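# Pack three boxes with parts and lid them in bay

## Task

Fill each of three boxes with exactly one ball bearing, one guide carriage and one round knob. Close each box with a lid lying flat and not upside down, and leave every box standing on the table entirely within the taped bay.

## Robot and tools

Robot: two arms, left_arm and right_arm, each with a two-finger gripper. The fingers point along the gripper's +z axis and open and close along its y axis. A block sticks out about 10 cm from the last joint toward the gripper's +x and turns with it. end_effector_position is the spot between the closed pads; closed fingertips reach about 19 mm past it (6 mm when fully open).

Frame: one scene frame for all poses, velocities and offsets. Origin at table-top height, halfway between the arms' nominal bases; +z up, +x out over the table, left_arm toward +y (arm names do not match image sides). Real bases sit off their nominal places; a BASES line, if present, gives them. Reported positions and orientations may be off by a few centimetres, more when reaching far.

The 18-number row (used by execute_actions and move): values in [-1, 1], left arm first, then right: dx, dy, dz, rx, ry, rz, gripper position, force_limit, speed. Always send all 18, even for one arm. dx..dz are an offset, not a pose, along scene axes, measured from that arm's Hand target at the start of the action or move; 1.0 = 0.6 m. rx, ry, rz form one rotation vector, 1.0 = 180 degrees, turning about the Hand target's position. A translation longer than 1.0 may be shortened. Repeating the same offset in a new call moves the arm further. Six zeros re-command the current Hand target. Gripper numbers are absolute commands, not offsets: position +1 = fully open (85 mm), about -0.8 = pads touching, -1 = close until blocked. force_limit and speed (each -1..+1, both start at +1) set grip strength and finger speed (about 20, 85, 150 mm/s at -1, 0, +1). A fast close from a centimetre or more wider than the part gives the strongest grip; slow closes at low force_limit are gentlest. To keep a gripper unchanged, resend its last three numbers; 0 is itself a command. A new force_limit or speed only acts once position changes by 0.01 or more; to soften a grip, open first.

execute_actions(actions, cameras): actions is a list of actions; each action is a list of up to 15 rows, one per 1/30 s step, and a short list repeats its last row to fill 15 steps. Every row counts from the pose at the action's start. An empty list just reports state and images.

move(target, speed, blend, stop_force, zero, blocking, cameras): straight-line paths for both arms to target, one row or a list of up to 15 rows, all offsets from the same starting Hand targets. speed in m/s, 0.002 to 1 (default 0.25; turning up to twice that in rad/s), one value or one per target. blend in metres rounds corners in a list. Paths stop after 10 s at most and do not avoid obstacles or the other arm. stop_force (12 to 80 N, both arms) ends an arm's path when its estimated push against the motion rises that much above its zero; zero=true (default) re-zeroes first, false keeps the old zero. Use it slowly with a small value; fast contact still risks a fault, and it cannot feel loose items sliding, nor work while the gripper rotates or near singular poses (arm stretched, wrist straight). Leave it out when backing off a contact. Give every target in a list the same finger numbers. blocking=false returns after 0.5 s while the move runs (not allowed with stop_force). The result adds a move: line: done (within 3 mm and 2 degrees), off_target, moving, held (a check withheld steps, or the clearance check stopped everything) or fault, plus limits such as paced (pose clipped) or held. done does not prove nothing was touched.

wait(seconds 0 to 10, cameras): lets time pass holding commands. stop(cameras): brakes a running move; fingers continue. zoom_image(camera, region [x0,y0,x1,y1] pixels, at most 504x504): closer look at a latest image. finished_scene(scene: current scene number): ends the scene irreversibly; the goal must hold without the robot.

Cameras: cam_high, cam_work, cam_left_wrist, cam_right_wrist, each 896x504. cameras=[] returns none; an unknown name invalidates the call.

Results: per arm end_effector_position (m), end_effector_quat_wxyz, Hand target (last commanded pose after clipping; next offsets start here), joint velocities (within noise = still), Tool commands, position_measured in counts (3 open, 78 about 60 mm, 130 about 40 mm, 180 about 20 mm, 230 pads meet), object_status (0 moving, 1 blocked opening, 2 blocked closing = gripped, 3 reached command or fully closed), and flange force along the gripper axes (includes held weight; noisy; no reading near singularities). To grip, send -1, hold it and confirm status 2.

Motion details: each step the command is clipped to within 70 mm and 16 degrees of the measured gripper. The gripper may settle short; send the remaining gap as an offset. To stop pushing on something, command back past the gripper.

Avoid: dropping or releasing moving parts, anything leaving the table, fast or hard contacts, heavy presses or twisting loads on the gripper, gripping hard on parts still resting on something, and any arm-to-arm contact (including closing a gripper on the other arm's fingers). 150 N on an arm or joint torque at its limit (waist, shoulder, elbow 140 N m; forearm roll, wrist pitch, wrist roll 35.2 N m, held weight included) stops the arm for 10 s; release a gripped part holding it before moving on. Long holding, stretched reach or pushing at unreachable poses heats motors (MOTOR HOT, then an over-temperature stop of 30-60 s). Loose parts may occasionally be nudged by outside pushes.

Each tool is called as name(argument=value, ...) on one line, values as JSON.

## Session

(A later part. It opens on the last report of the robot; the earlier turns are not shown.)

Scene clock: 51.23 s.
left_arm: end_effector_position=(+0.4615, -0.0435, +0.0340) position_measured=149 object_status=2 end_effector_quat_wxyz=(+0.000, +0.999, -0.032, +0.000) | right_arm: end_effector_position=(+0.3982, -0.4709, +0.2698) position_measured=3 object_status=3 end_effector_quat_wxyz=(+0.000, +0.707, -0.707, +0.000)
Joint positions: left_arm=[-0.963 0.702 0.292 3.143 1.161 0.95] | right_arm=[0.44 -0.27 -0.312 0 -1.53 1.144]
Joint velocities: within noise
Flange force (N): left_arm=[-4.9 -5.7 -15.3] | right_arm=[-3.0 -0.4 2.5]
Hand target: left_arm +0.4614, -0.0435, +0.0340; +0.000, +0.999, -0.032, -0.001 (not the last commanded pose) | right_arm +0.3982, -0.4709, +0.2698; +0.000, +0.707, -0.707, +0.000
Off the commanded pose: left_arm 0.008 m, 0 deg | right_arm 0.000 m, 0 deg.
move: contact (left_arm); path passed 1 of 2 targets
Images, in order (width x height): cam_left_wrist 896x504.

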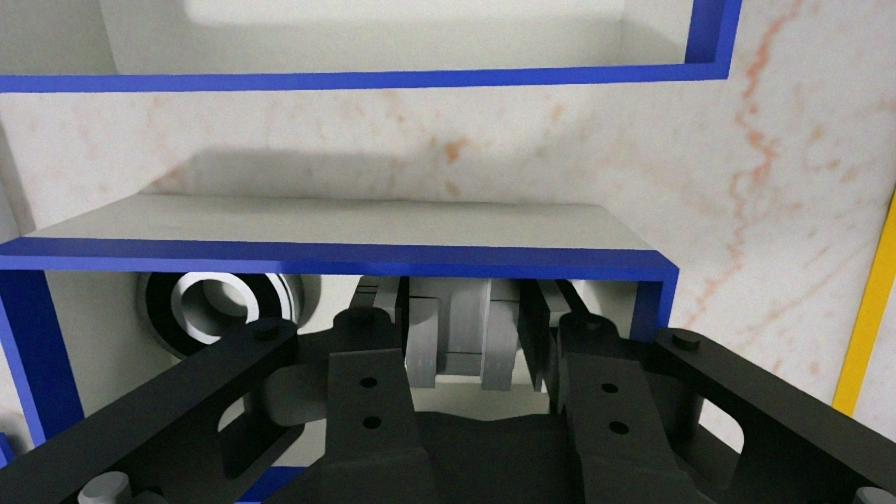

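move(target=[[0,0,0.001,0,0,0,-1,-0.4,-1,0,0,0,0,0,0,1,-1,-1],[0,0,0.001,0,0,0,-0.05,-0.4,-1,0,0,0,0,0,0,1,-1,-1],[0,0,0.09,0,0,0,-0.05,-0.4,-1,0,0,0,0,0,0,1,-1,-1],[-0.0065,0.054,0.09,0,0,0,-0.9,-0.4,1,0,0,0,0,0,0,1,-1,-1],[-0.0065,0.054,0.003,0,0,0,-0.9,-0.4,1,0,0,0,0,0,0,1,-1,-1]], speed=[0.02,0.02,0.1,0.12,0.1], cameras=[])

move(target=[-0.0037,-0.057,0,0,0,0,-0.9,-0.4,1,0,0,0,0,0,0,1,-1,-1], speed=0.025, stop_force=12, cameras=["cam_left_wrist"])

move(target=[[0.0007,0.01,0,0,0,0,-0.9,-0.4,1,0,0,0,0,0,0,1,-1,-1],[-0.01,0.04,0.125,0,0,0,-0.9,-0.4,1,0,0,0,0,0,0,1,-1,-1]], speed=0.1, cameras=["cam_left_wrist"])

Scene clock: 55.57 s.
left_arm: end_effector_position=(+0.4575, -0.0111, +0.0358) position_measured=233 object_status=3 end_effector_quat_wxyz=(+0.000, +0.999, -0.032, -0.001) | right_arm: end_effector_position=(+0.3982, -0.4709, +0.2698) position_measured=3 object_status=3 end_effector_quat_wxyz=(+0.000, +0.707, -0.707, +0.000)
Joint positions: left_arm=[-0.941 0.639 0.193 3.143 1.125 0.928] | right_arm=[0.44 -0.27 -0.312 0 -1.53 1.144]
Joint velocities: within noise
Flange force (N): left_arm=[-3.8 -1.6 3.4] | right_arm=[-3.2 -0.1 3.3]
Hand target: left_arm +0.4575, -0.0111, +0.0358; +0.000, +0.999, -0.032, -0.001 | right_arm +0.3982, -0.4709, +0.2698; +0.000, +0.707, -0.707, +0.000
Off the commanded pose: left_arm 0.000 m, 0 deg | right_arm 0.000 m, 0 deg.
move: done
No camera images: "cameras" was empty.

Scene clock: 57.63 s.
left_arm: end_effector_position=(+0.4553, -0.0453, +0.0358) position_measured=233 object_status=3 end_effector_quat_wxyz=(+0.000, +0.999, -0.032, +0.000) | right_arm: end_effector_position=(+0.3982, -0.4709, +0.2698) position_measured=3 object_status=3 end_effector_quat_wxyz=(+0.000, +0.707, -0.707, +0.000)
Joint positions: left_arm=[-0.973 0.693 0.282 3.143 1.16 0.959] | right_arm=[0.44 -0.27 -0.312 0 -1.53 1.144]
Joint velocities: within noise
Flange force (N): left_arm=[-4.2 -7.4 -4.9] | right_arm=[-2.2 1.0 3.0]
Hand target: left_arm +0.4553, -0.0453, +0.0358; +0.000, +0.999, -0.032, -0.001 | right_arm +0.3982, -0.4709, +0.2698; +0.000, +0.707, -0.707, +0.000
Off the commanded pose: left_arm 0.000 m, 0 deg | right_arm 0.000 m, 0 deg.
move: done
Images, in order (width x height): cam_left_wrist 896x504.

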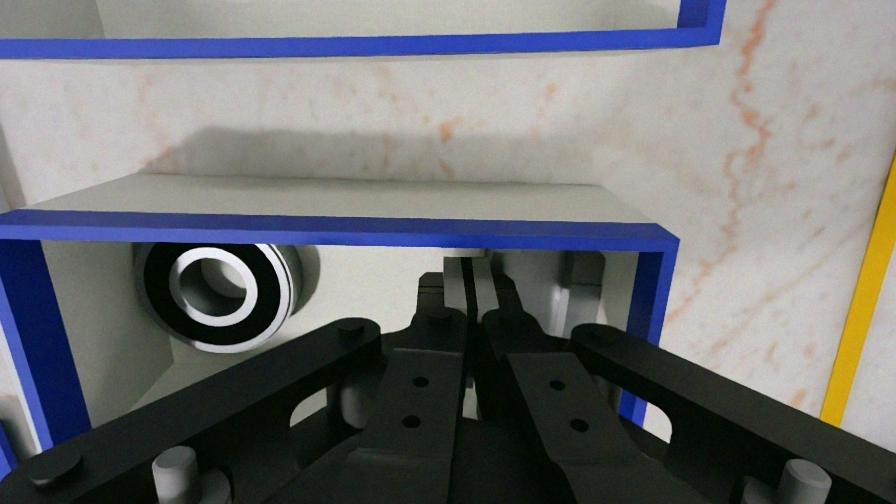

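Scene clock: 58.83 s.
left_arm: end_effector_position=(+0.4493, -0.0213, +0.1108) position_measured=233 object_status=3 end_effector_quat_wxyz=(+0.000, +0.999, -0.032, -0.001) | right_arm: end_effector_position=(+0.3982, -0.4709, +0.2698) position_measured=3 object_status=3 end_effector_quat_wxyz=(+0.000, +0.707, -0.707, +0.000)
Joint positions: left_arm=[-0.961 0.575 0.278 3.143 1.274 0.947] | right_arm=[0.44 -0.27 -0.312 0 -1.53 1.144]
Joint velocities: within noise
Flange force (N): left_arm=[-3.6 -1.8 4.1] | right_arm=[-3.0 0.6 2.6]
Hand target: left_arm +0.4493, -0.0213, +0.1108; +0.000, +0.999, -0.032, -0.001 | right_arm +0.3982, -0.4709, +0.2698; +0.000, +0.707, -0.707, +0.000
Off the commanded pose: left_arm 0.000 m, 0 deg | right_arm 0.000 m, 0 deg.
move: done
Images, in order (width x height): cam_left_wrist 896x504.

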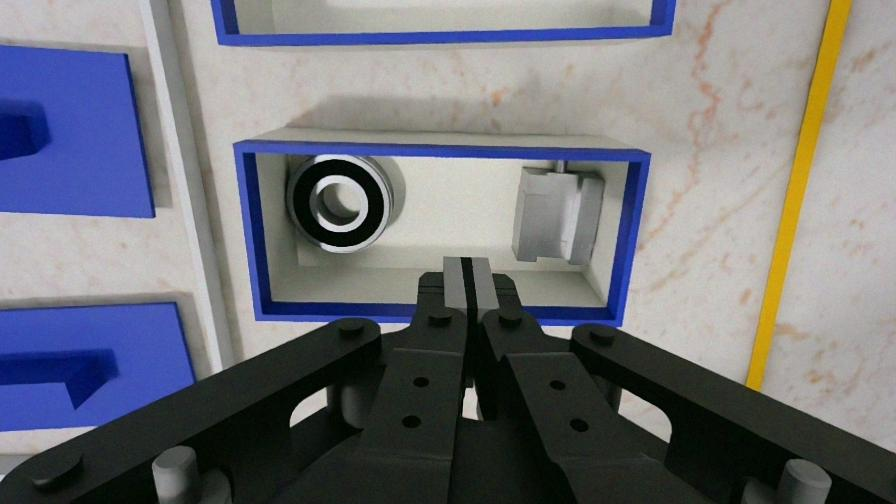

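move(target=[[0.0,0.0,0.13,0,0,0,-0.9,-0.4,1,0,0,0,0,0,0,1,-1,-1],[0.333,0.602,0.13,0,0,0.0205,-0.9,-0.4,1,0,0,0,0,0,0,1,-1,-1],[0.333,0.602,0.0153,0,0,0.0205,0.4,-0.4,1,0,0,0,0,0,0,1,-1,-1]], speed=[0.25,0.3,0.2], blend=[0.03,0.03,0], cameras=["cam_left_wrist"])

Scene clock: 62.47 s.
left_arm: end_effector_position=(+0.6491, +0.3399, +0.1200) position_measured=78 object_status=0 end_effector_quat_wxyz=(+0.000, +1.000, +0.000, -0.001) | right_arm: end_effector_position=(+0.3982, -0.4709, +0.2698) position_measured=3 object_status=3 end_effector_quat_wxyz=(+0.000, +0.707, -0.707, +0.000)
Joint positions: left_arm=[-0.313 0.587 0.319 3.142 1.304 0.364] | right_arm=[0.44 -0.27 -0.312 0 -1.53 1.144]
Joint velocities: within noise
Flange force (N): left_arm=[-4.4 0.7 4.1] | right_arm=[-2.7 -0.2 2.4]
Hand target: left_arm +0.6491, +0.3399, +0.1200; +0.000, +1.000, +0.000, -0.001 | right_arm +0.3982, -0.4709, +0.2698; +0.000, +0.707, -0.707, +0.000
Off the commanded pose: left_arm 0.000 m, 0 deg | right_arm 0.000 m, 0 deg.
move: done
Images, in order (width x height): cam_left_wrist 896x504.

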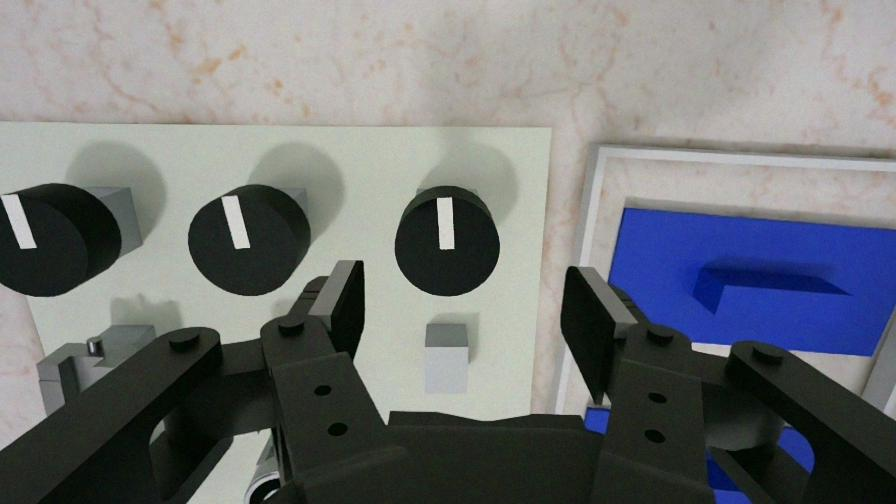

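move(target=[[0.001,0.0073,-0.03,0,0,0,0.4,-0.4,1,0,0,0,0,0,0,1,-1,-1],[0.001,0.0073,-0.1017,0,0,0,0.4,-0.4,1,0,0,0,0,0,0,1,-1,-1],[0.001,0.0073,-0.1017,0,0,0,-1,-0.4,-1,0,0,0,0,0,0,1,-1,-1],[0.001,0.0073,0.133,0,0,0,-1,-0.4,-1,0,0,0,0,0,0,1,-1,-1]], speed=[0.15,0.1,0.1,0.15], cameras=["cam_left_wrist"])

Scene clock: 66.23 s.
left_arm: end_effector_position=(+0.6497, +0.3443, +0.1999) position_measured=125 object_status=2 end_effector_quat_wxyz=(+0.000, +1.000, +0.000, +0.000) | right_arm: end_effector_position=(+0.3982, -0.4709, +0.2698) position_measured=3 object_status=3 end_effector_quat_wxyz=(+0.000, +0.707, -0.707, +0.000)
Joint positions: left_arm=[-0.307 0.548 0.449 3.142 1.472 0.358] | right_arm=[0.44 -0.27 -0.312 0 -1.53 1.144]
Joint velocities: within noise
Flange force (N): left_arm=[-3.2 0.6 3.9] | right_arm=[-2.3 -0.2 3.1]
Hand target: left_arm +0.6497, +0.3443, +0.1998; +0.000, +1.000, +0.000, -0.001 | right_arm +0.3982, -0.4709, +0.2698; +0.000, +0.707, -0.707, +0.000
Off the commanded pose: left_arm 0.000 m, 0 deg | right_arm 0.000 m, 0 deg.
move: done
Images, in order (width x height): cam_left_wrist 896x504.

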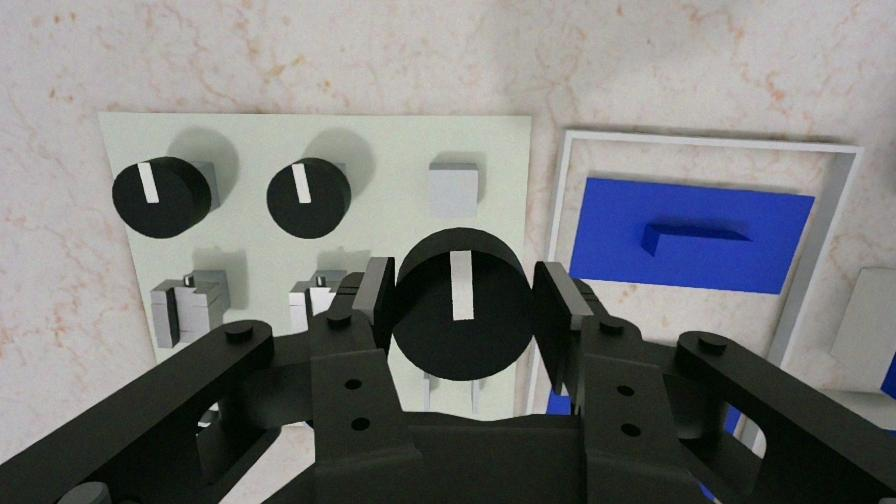

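move(target=[[-0.3113,-0.6058,0,0,0,-0.0205,-1,-0.4,-1,0,0,0,0,0,0,1,-1,-1],[-0.3113,-0.6058,-0.228,0,0,-0.0205,-1,-0.4,-1,0,0,0,0,0,0,1,-1,-1]], speed=[0.2,0.12], blend=[0.03,0], cameras=["cam_left_wrist","cam_work"])

zoom_image(camera="cam_work", region=[380, 180, 490, 270])

Scene clock: 70.00 s.
left_arm: end_effector_position=(+0.4629, -0.0192, +0.0630) position_measured=125 object_status=2 end_effector_quat_wxyz=(+0.000, +0.999, -0.032, -0.001) | right_arm: end_effector_position=(+0.3982, -0.4709, +0.2698) position_measured=3 object_status=3 end_effector_quat_wxyz=(+0.000, +0.707, -0.707, +0.000)
Joint positions: left_arm=[-0.941 0.634 0.254 3.143 1.19 0.928] | right_arm=[0.44 -0.27 -0.312 0 -1.53 1.144]
Joint velocities: within noise
Flange force (N): left_arm=[-4.7 -2.4 4.6] | right_arm=[-2.5 0.0 2.7]
Hand target: left_arm +0.4629, -0.0192, +0.0630; +0.000, +0.999, -0.032, -0.001 | right_arm +0.3982, -0.4709, +0.2698; +0.000, +0.707, -0.707, +0.000
Off the commanded pose: left_arm 0.000 m, 0 deg | right_arm 0.000 m, 0 deg.
move: done
Images, in order (width x height): cam_work 896x504, cam_left_wrist 896x504.

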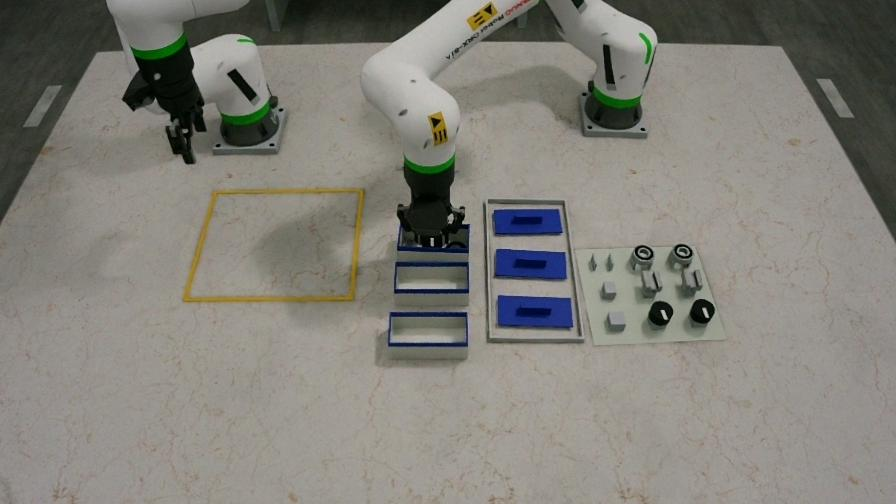

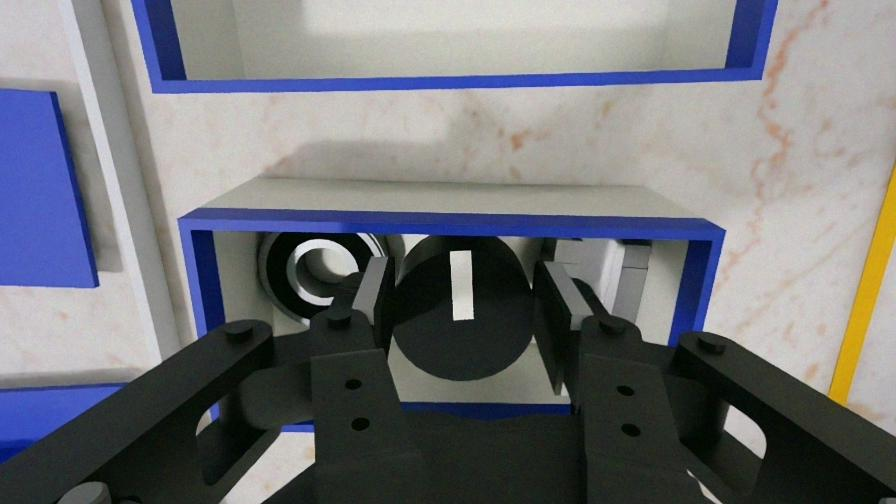

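Scaled by 4.582 from the camera's 896x504 image, which has a finer 1280x720 frame.

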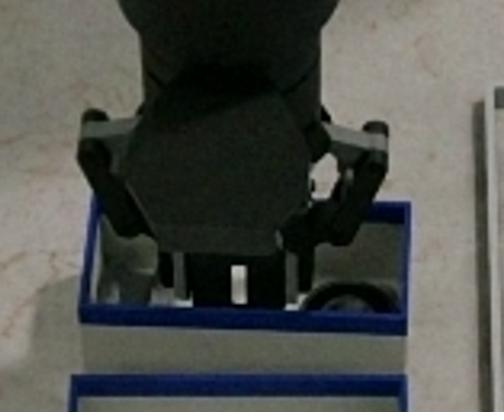

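move(target=[[0,0.001,-0.03,0,0,0,-1,-0.4,-1,0,0,0,0,0,0,1,-1,-1],[0,0.001,-0.07,0,0,0,-1,-0.4,-1,0,0,0,0,0,0,1,-1,-1]], speed=[0.04,0.014], stop_force=12, cameras=["cam_left_wrist"])

Scene clock: 71.87 s.
left_arm: end_effector_position=(+0.4630, -0.0187, +0.0366) position_measured=125 object_status=2 end_effector_quat_wxyz=(+0.000, +0.999, -0.032, +0.000) | right_arm: end_effector_position=(+0.3982, -0.4709, +0.2698) position_measured=3 object_status=3 end_effector_quat_wxyz=(+0.000, +0.707, -0.707, +0.000)
Joint positions: left_arm=[-0.941 0.66 0.228 3.143 1.139 0.927] | right_arm=[0.44 -0.27 -0.312 0 -1.53 1.144]
Joint velocities: within noise
Flange force (N): left_arm=[-8.4 -4.1 -16.7] | right_arm=[-2.8 0.8 3.2]
Hand target: left_arm +0.4630, -0.0187, +0.0365; +0.000, +0.999, -0.032, +0.000 (not the last commanded pose) | right_arm +0.3982, -0.4709, +0.2698; +0.000, +0.707, -0.707, +0.000
Off the commanded pose: left_arm 0.016 m, 0 deg | right_arm 0.000 m, 0 deg.
move: contact (left_arm); path passed 1 of 2 targets
Images, in order (width x height): cam_left_wrist 896x504.

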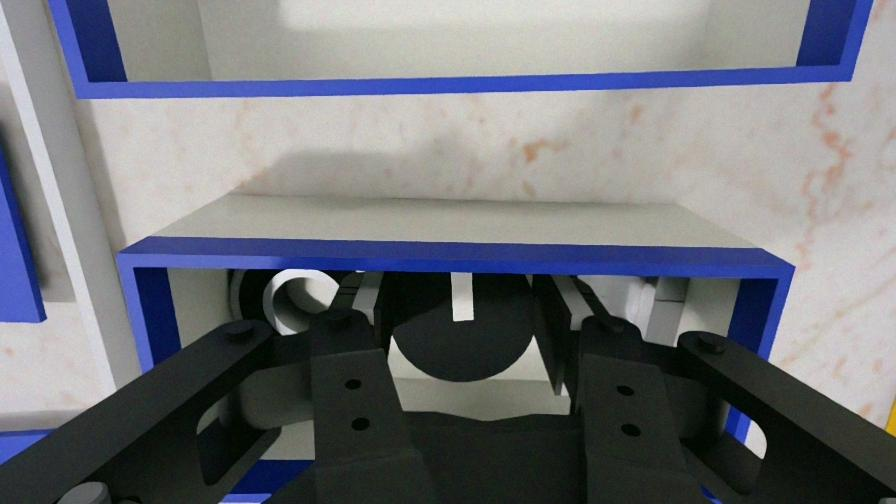

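move(target=[[0,0,0.001,0,0,0,-1,-0.4,-1,0,0,0,0,0,0,1,-1,-1],[0,0,0.001,0,0,0,0.09,-0.4,-1,0,0,0,0,0,0,1,-1,-1],[0,0,0.07,0,0,0,0.09,-0.4,-1,0,0,0,0,0,0,1,-1,-1],[-0.02,0.01,0.151,0,0,0,0.09,-0.4,-1,0,0,0,0,0,0,1,-1,-1]], speed=[0.02,0.02,0.06,0.15], cameras=["cam_left_wrist"])

zoom_image(camera="cam_left_wrist", region=[200, 80, 700, 400])

Scene clock: 74.70 s.
left_arm: end_effector_position=(+0.4510, -0.0126, +0.1271) position_measured=118 object_status=3 end_effector_quat_wxyz=(+0.000, +0.999, -0.032, +0.000) | right_arm: end_effector_position=(+0.3982, -0.4709, +0.2698) position_measured=3 object_status=3 end_effector_quat_wxyz=(+0.000, +0.707, -0.707, +0.000)
Joint positions: left_arm=[-0.951 0.55 0.28 3.143 1.3 0.938] | right_arm=[0.44 -0.27 -0.312 0 -1.53 1.144]
Joint velocities: within noise
Flange force (N): left_arm=[-3.1 -0.9 3.9] | right_arm=[-2.4 0.3 2.7]
Hand target: left_arm +0.4510, -0.0127, +0.1271; +0.000, +0.999, -0.032, +0.000 | right_arm +0.3982, -0.4709, +0.2698; +0.000, +0.707, -0.707, +0.000
Off the commanded pose: left_arm 0.000 m, 0 deg | right_arm 0.000 m, 0 deg.
move: done
Images, in order (width x height): cam_left_wrist 896x504.

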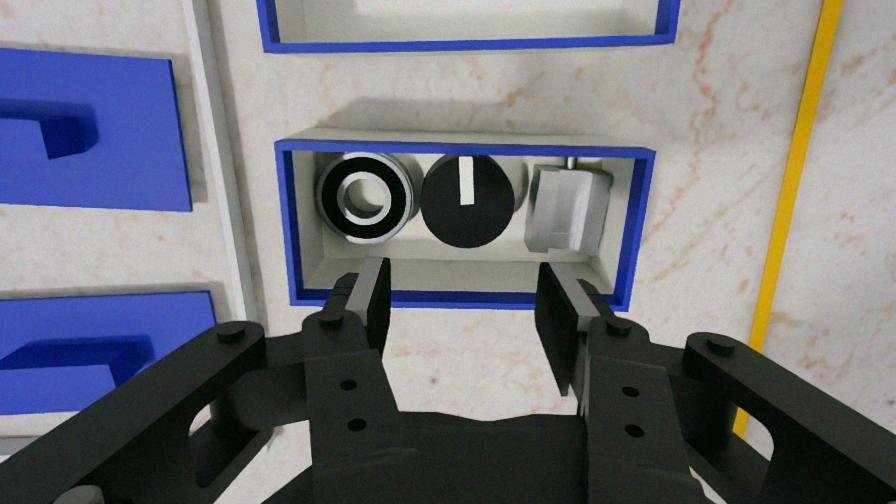

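Scaled by 1.008 from the camera's 896x504 image, which has a finer 1280x720 frame.

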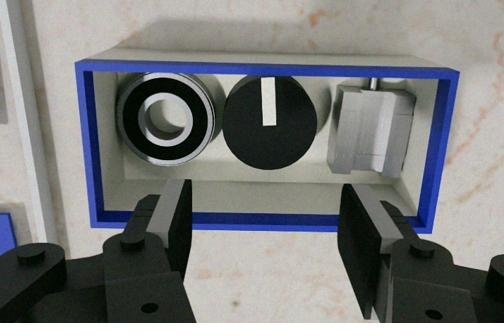

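move(target=[[0.003,0.062,0.1,0,0,-0.5,0.1,-0.4,-1,0,0,0,0,0,0,1,-1,-1]], speed=0.7, cameras=["cam_left_wrist","cam_high"])

zoom_image(camera="cam_high", region=[290, 125, 450, 295])

Scene clock: 76.97 s.
left_arm: end_effector_position=(+0.4528, +0.0245, +0.1872) position_measured=117 object_status=3 end_effector_quat_wxyz=(+0.000, +0.684, -0.730, -0.001) | right_arm: end_effector_position=(+0.3982, -0.4709, +0.2698) position_measured=3 object_status=3 end_effector_quat_wxyz=(+0.000, +0.707, -0.707, +0.000)
Joint positions: left_arm=[-0.916 0.455 0.282 3.142 1.399 -0.668] | right_arm=[0.44 -0.27 -0.312 0 -1.53 1.144]
Joint velocities: within noise
Flange force (N): left_arm=[-0.9 3.7 4.2] | right_arm=[-2.8 0.5 2.9]
Hand target: left_arm +0.4528, +0.0245, +0.1871; +0.000, +0.684, -0.730, -0.001 | right_arm +0.3982, -0.4709, +0.2698; +0.000, +0.707, -0.707, +0.000
Off the commanded pose: left_arm 0.000 m, 0 deg | right_arm 0.000 m, 0 deg.
move: done
Images, in order (width x height): cam_high 896x504, cam_left_wrist 896x504.

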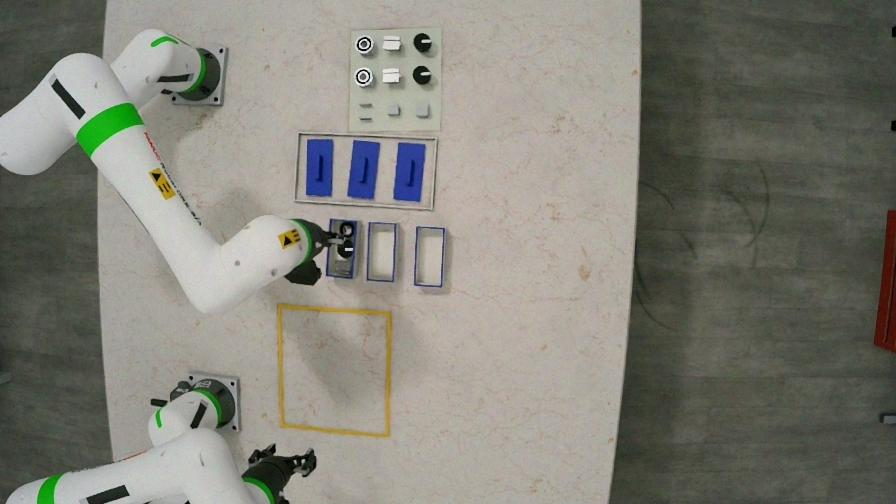

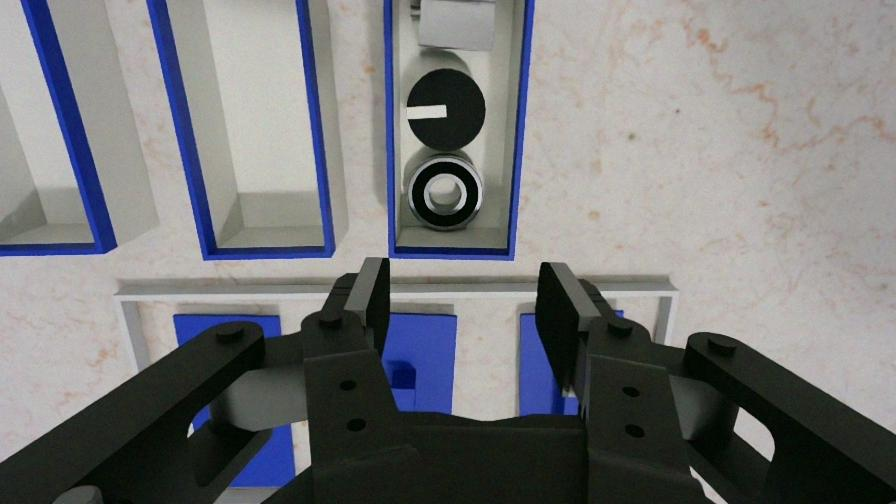

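Scaled by 2.965 from the camera's 896x504 image, which has a finer 1280x720 frame.

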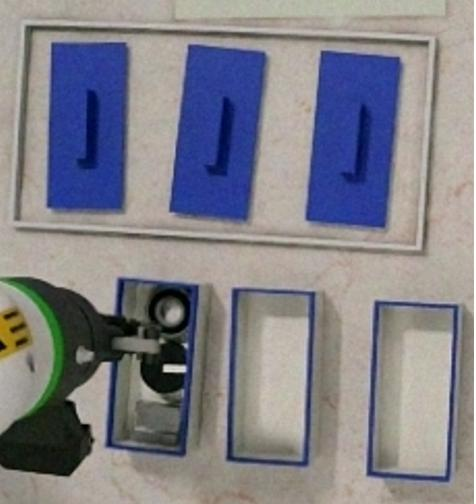

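move(target=[[-0.113,0.286,-0.06,0,0,0.0205,0.1,-0.4,-1,0,0,0,0,0,0,1,-1,-1]], speed=0.25, cameras=["cam_left_wrist"])

Scene clock: 78.67 s.
left_arm: end_effector_position=(+0.3850, +0.1961, +0.1511) position_measured=117 object_status=3 end_effector_quat_wxyz=(+0.000, +0.707, -0.707, -0.001) | right_arm: end_effector_position=(+0.3982, -0.4709, +0.2698) position_measured=3 object_status=3 end_effector_quat_wxyz=(+0.000, +0.707, -0.707, +0.000)
Joint positions: left_arm=[-0.82 0.087 -0.27 3.142 1.216 -0.7] | right_arm=[0.44 -0.27 -0.312 0 -1.53 1.144]
Joint velocities: within noise
Flange force (N): left_arm=[0.6 2.5 5.4] | right_arm=[-2.6 -0.3 1.9]
Hand target: left_arm +0.3850, +0.1961, +0.1511; +0.000, +0.707, -0.707, -0.001 | right_arm +0.3982, -0.4709, +0.2698; +0.000, +0.707, -0.707, +0.000
Off the commanded pose: left_arm 0.000 m, 0 deg | right_arm 0.000 m, 0 deg.
move: done
Images, in order (width x height): cam_left_wrist 896x504.

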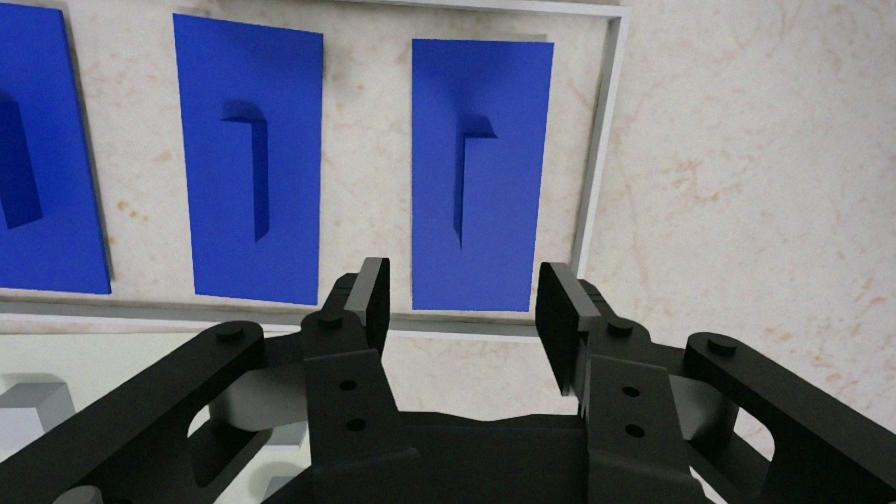

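move(target=[[-0.018,-0.0045,-0.08,0,0,-0.006,0.1,-0.4,-1,0,0,0,0,0,0,1,-1,-1]], speed=0.12, cameras=["cam_left_wrist"])

Scene clock: 79.70 s.
left_arm: end_effector_position=(+0.3741, +0.1934, +0.1031) position_measured=117 object_status=3 end_effector_quat_wxyz=(+0.000, +0.700, -0.714, -0.001) | right_arm: end_effector_position=(+0.3982, -0.4709, +0.2698) position_measured=3 object_status=3 end_effector_quat_wxyz=(+0.000, +0.707, -0.707, +0.000)
Joint positions: left_arm=[-0.843 0.118 -0.357 3.142 1.097 -0.695] | right_arm=[0.44 -0.27 -0.312 0 -1.53 1.144]
Joint velocities: within noise
Flange force (N): left_arm=[0.9 2.8 4.4] | right_arm=[-2.2 0.0 2.8]
Hand target: left_arm +0.3742, +0.1934, +0.1031; +0.000, +0.700, -0.714, -0.001 | right_arm +0.3982, -0.4709, +0.2698; +0.000, +0.707, -0.707, +0.000
Off the commanded pose: left_arm 0.000 m, 0 deg | right_arm 0.000 m, 0 deg.
move: done
Images, in order (width x height): cam_left_wrist 896x504.

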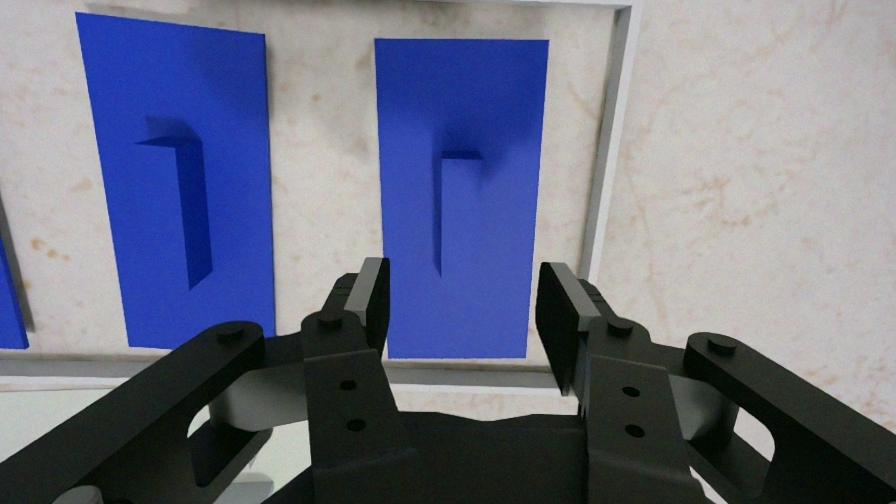

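move(target=[[-0.0005,0,-0.1185,0,0,0.002,0.1,-0.4,-1,0,0,0,0,0,0,1,-1,-1],[-0.0005,0,-0.1185,0,0,0.002,-1,-0.4,-1,0,0,0,0,0,0,1,-1,-1],[-0.0005,0,0.09,0,0,0.002,-1,-0.4,-1,0,0,0,0,0,0,1,-1,-1],[0.134,-0.327,0.09,0,0,-0.0155,-1,-0.4,-1,0,0,0,0,0,0,1,-1,-1],[0.134,-0.327,-0.0252,0,0,-0.0155,-1,-0.4,-1,0,0,0,0,0,0,1,-1,-1]], speed=[0.1,0.1,0.12,0.2,0.1], cameras=["cam_left_wrist","cam_work","cam_high"])

zoom_image(camera="cam_high", region=[310, 195, 410, 295])

zoom_image(camera="cam_left_wrist", region=[300, 0, 660, 360])

zoom_image(camera="cam_work", region=[380, 180, 490, 270])

Scene clock: 86.10 s.
left_arm: end_effector_position=(+0.4546, -0.0028, +0.0880) position_measured=191 object_status=2 end_effector_quat_wxyz=(+0.000, +0.683, -0.731, -0.001) | right_arm: end_effector_position=(+0.3982, -0.4709, +0.2698) position_measured=3 object_status=3 end_effector_quat_wxyz=(+0.000, +0.707, -0.707, +0.000)
Joint positions: left_arm=[-0.938 0.57 0.215 3.142 1.216 -0.649] | right_arm=[0.44 -0.27 -0.312 0 -1.53 1.144]
Joint velocities: within noise
Flange force (N): left_arm=[-1.3 3.7 4.7] | right_arm=[-3.3 0.1 2.6]
Hand target: left_arm +0.4546, -0.0028, +0.0880; +0.000, +0.683, -0.731, -0.001 | right_arm +0.3982, -0.4709, +0.2698; +0.000, +0.707, -0.707, +0.000
Off the commanded pose: left_arm 0.000 m, 0 deg | right_arm 0.000 m, 0 deg.
move: done
Images, in order (width x height): cam_high 896x504, cam_work 896x504, cam_left_wrist 896x504.

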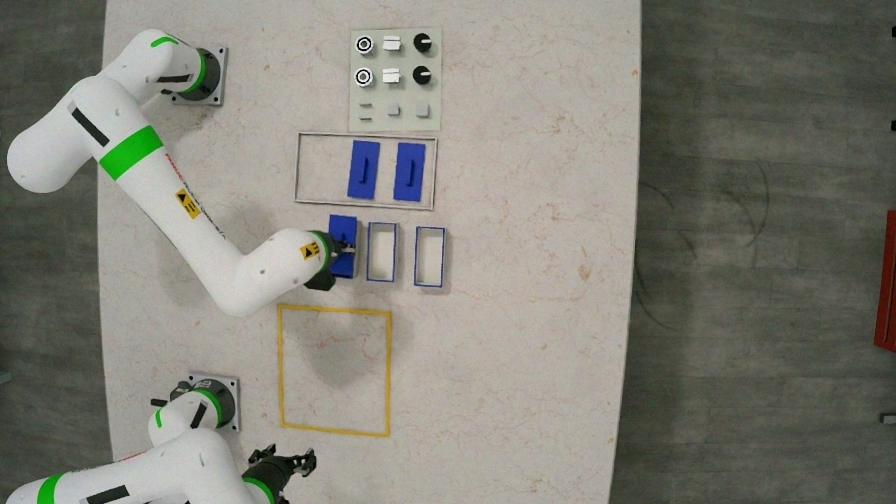

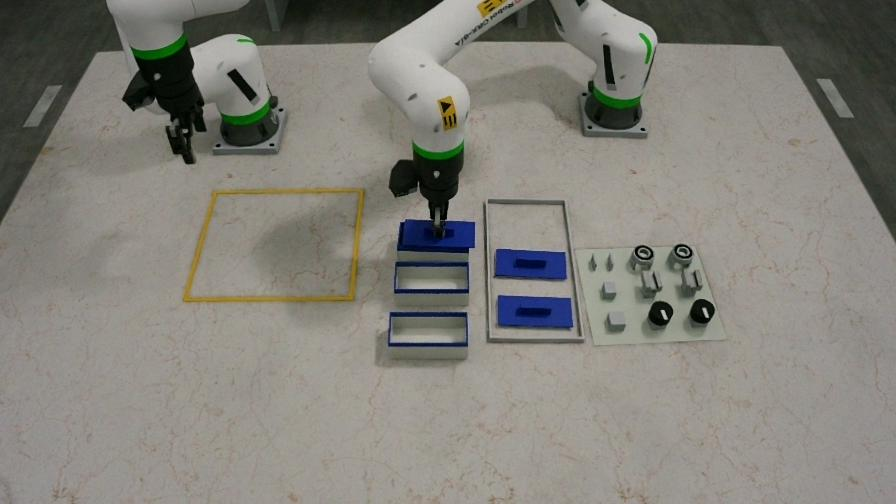

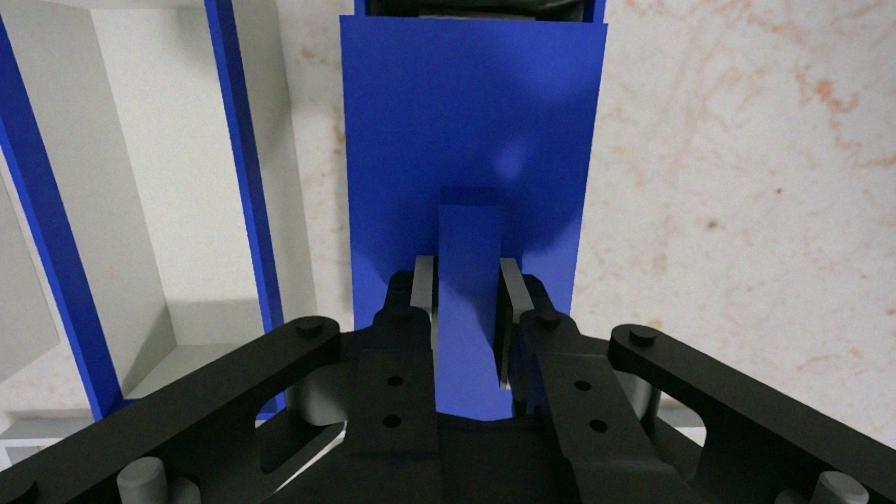

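Scaled by 5.040 from the camera's 896x504 image, which has a finer 1280x720 frame.

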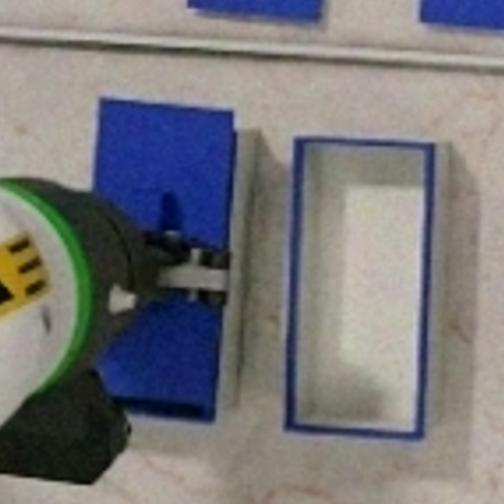

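Scaled by 1.400 from the camera's 896x504 image, which has a finer 1280x720 frame.

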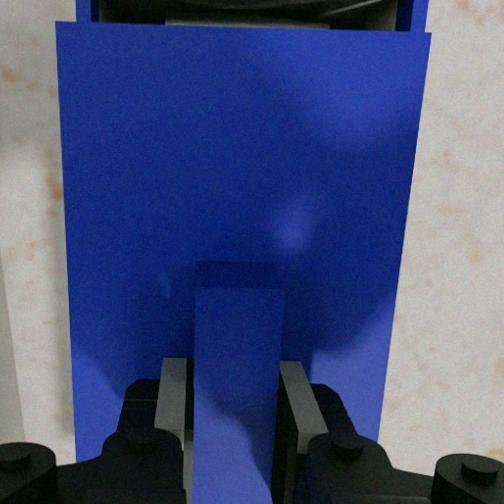

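Scaled by 4.582 from the camera's 896x504 image, which has a finer 1280x720 frame.

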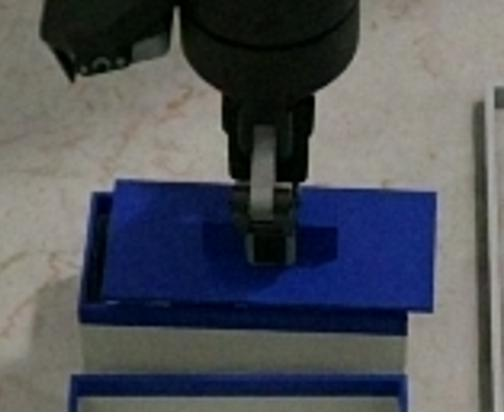

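move(target=[[-0.0047,-0.0203,0,0,0,0,-1,-0.4,-1,0,0,0,0,0,0,1,-1,-1],[-0.0047,-0.0203,-0.05,0,0,0,-1,-0.4,-1,0,0,0,0,0,0,1,-1,-1]], speed=[0.05,0.012], stop_force=12, cameras=["cam_left_wrist","cam_work","cam_high"])

zoom_image(camera="cam_work", region=[380, 180, 490, 270])

zoom_image(camera="cam_left_wrist", region=[320, 0, 640, 180])

zoom_image(camera="cam_high", region=[310, 205, 380, 285])

Scene clock: 88.80 s.
left_arm: end_effector_position=(+0.4518, -0.0150, +0.0795) position_measured=191 object_status=2 end_effector_quat_wxyz=(+0.000, +0.683, -0.731, +0.000) | right_arm: end_effector_position=(+0.3982, -0.4709, +0.2698) position_measured=3 object_status=3 end_effector_quat_wxyz=(+0.000, +0.707, -0.707, +0.000)
Joint positions: left_arm=[-0.953 0.594 0.23 3.142 1.208 -0.634] | right_arm=[0.44 -0.27 -0.312 0 -1.53 1.144]
Joint velocities: within noise
Flange force (N): left_arm=[-5.2 9.9 -19.2] | right_arm=[-2.3 -0.2 2.5]
Hand target: left_arm +0.4518, -0.0150, +0.0795; +0.000, +0.683, -0.731, +0.000 (not the last commanded pose) | right_arm +0.3982, -0.4709, +0.2698; +0.000, +0.707, -0.707, +0.000
Off the commanded pose: left_arm 0.022 m, 0 deg | right_arm 0.000 m, 0 deg.
move: contact (left_arm); path passed 1 of 2 targets
Images, in order (width x height): cam_high 896x504, cam_work 896x504, cam_left_wrist 896x504.

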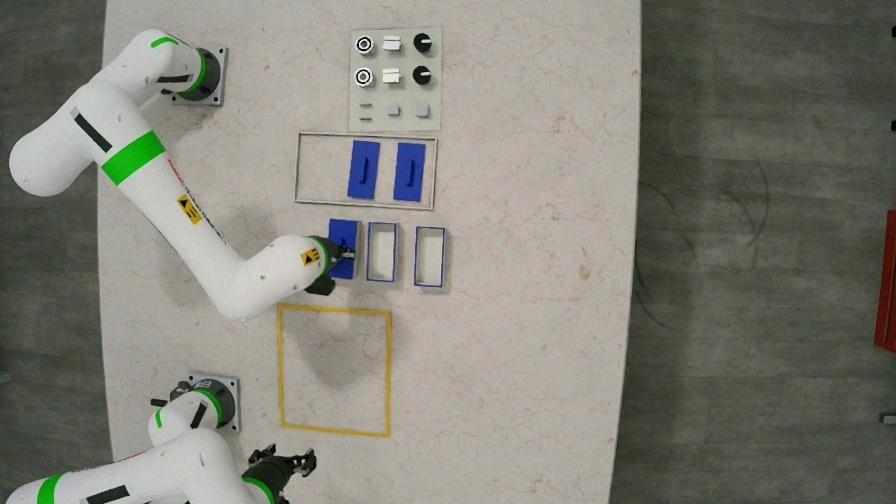

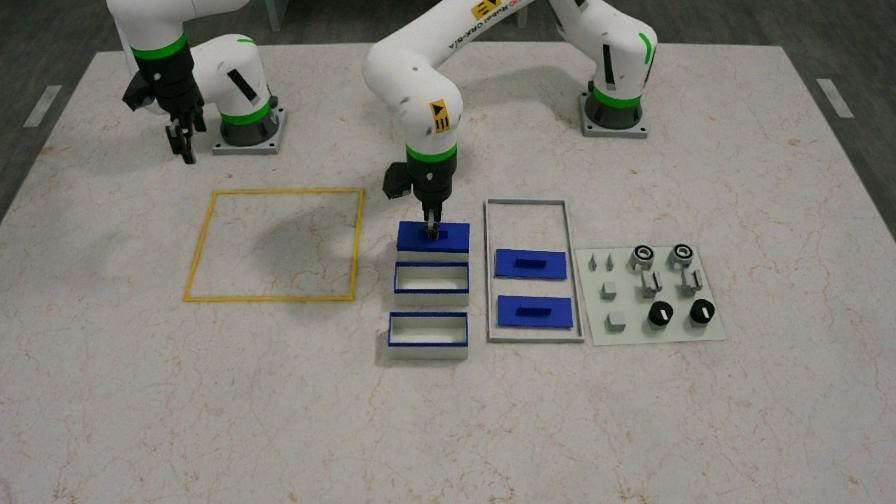

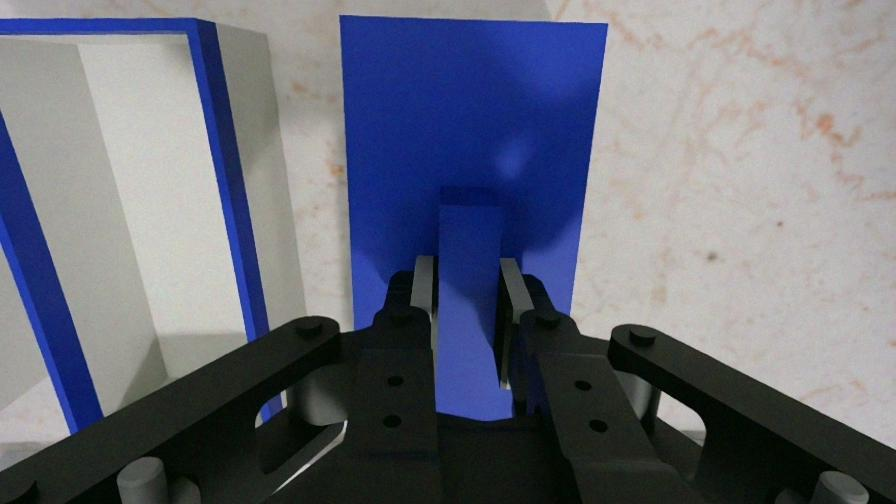

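Scaled by 4.582 from the camera's 896x504 image, which has a finer 1280x720 frame.

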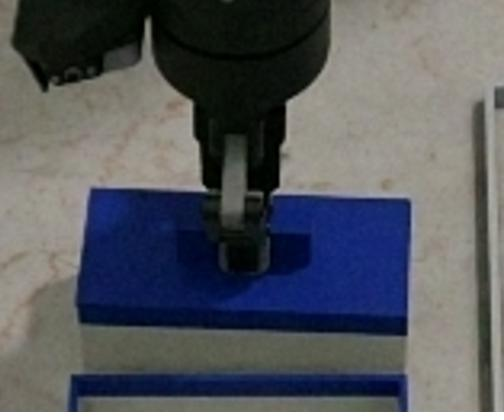

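Scaled by 1.575 from the camera's 896x504 image, which has a finer 1280x720 frame.

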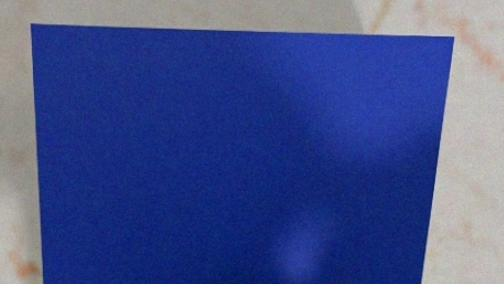

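Scaled by 6.300 from the camera's 896x504 image, which has a finer 1280x720 frame.

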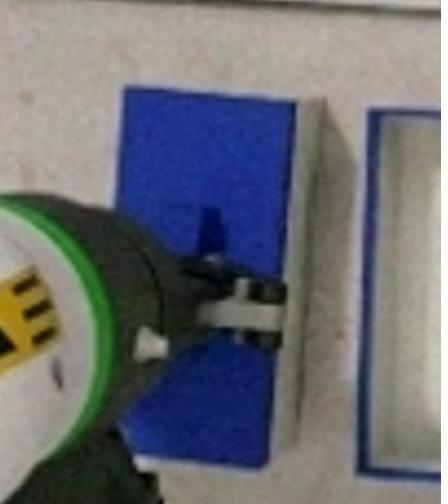

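move(target=[[0,0,0,0,0,0,-0.2,-0.4,-1,0,0,0,0,0,0,1,-1,-1],[0,0,0.2,0,0,0,-0.2,-0.4,-1,0,0,0,0,0,0,1,-1,-1],[0.0762,0.7367,0.2,0,0,0.521,-0.2,-0.4,-1,0,0,0,0,0,0,1,-1,-1],[0.0762,0.7367,0.0842,0,0,0.521,0.4,-0.4,1,0.0963,0.7588,-0.14,0,0,-0.0206,1,-1,-1]], speed=[0.1,0.15,0.35,0.25], cameras=["cam_left_wrist","cam_right_wrist","cam_work"])

Scene clock: 96.67 s.
left_arm: end_effector_position=(+0.4975, +0.4271, +0.1301) position_measured=78 object_status=0 end_effector_quat_wxyz=(+0.000, +1.000, -0.001, +0.000) | right_arm: end_effector_position=(+0.4559, -0.0156, +0.1858) position_measured=3 object_status=3 end_effector_quat_wxyz=(+0.000, +0.684, -0.730, +0.000)
Joint positions: left_arm=[-0.256 0.196 -0.196 3.142 1.179 0.305] | right_arm=[1.087 0.458 0.285 -0.001 -1.397 0.433]
Joint velocities: within noise
Flange force (N): left_arm=[-2.6 1.5 4.9] | right_arm=[0.0 2.4 2.4]
Hand target: left_arm +0.4975, +0.4271, +0.1301; +0.000, +1.000, -0.001, +0.000 | right_arm +0.4560, -0.0156, +0.1858; +0.000, +0.684, -0.730, +0.000
Off the commanded pose: left_arm 0.000 m, 0 deg | right_arm 0.000 m, 0 deg.
move: done
Images, in order (width x height): cam_work 896x504, cam_left_wrist 896x504, cam_right_wrist 896x504.

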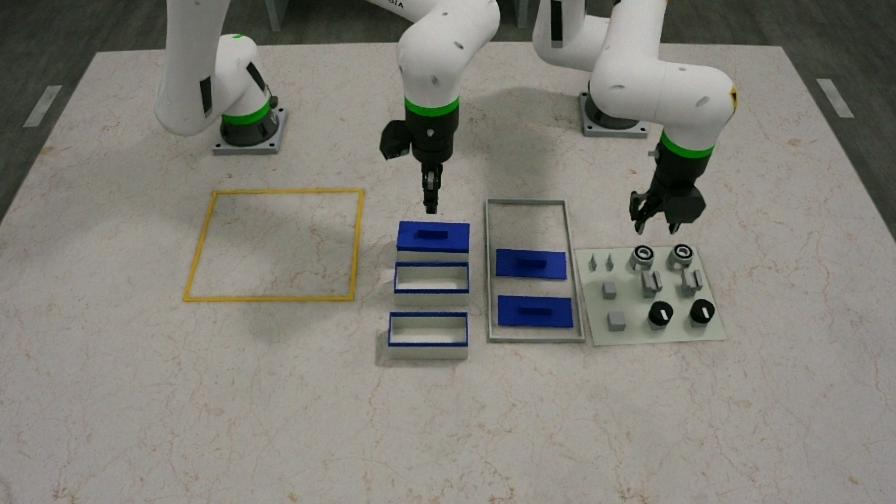

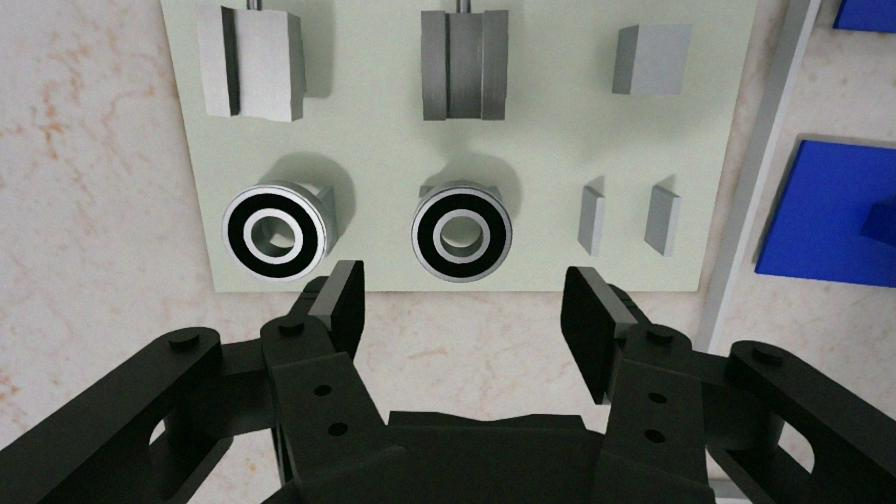

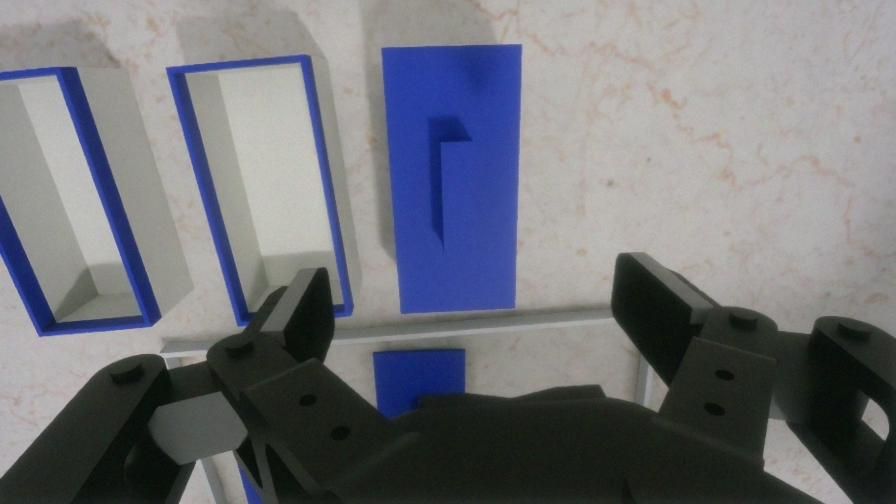

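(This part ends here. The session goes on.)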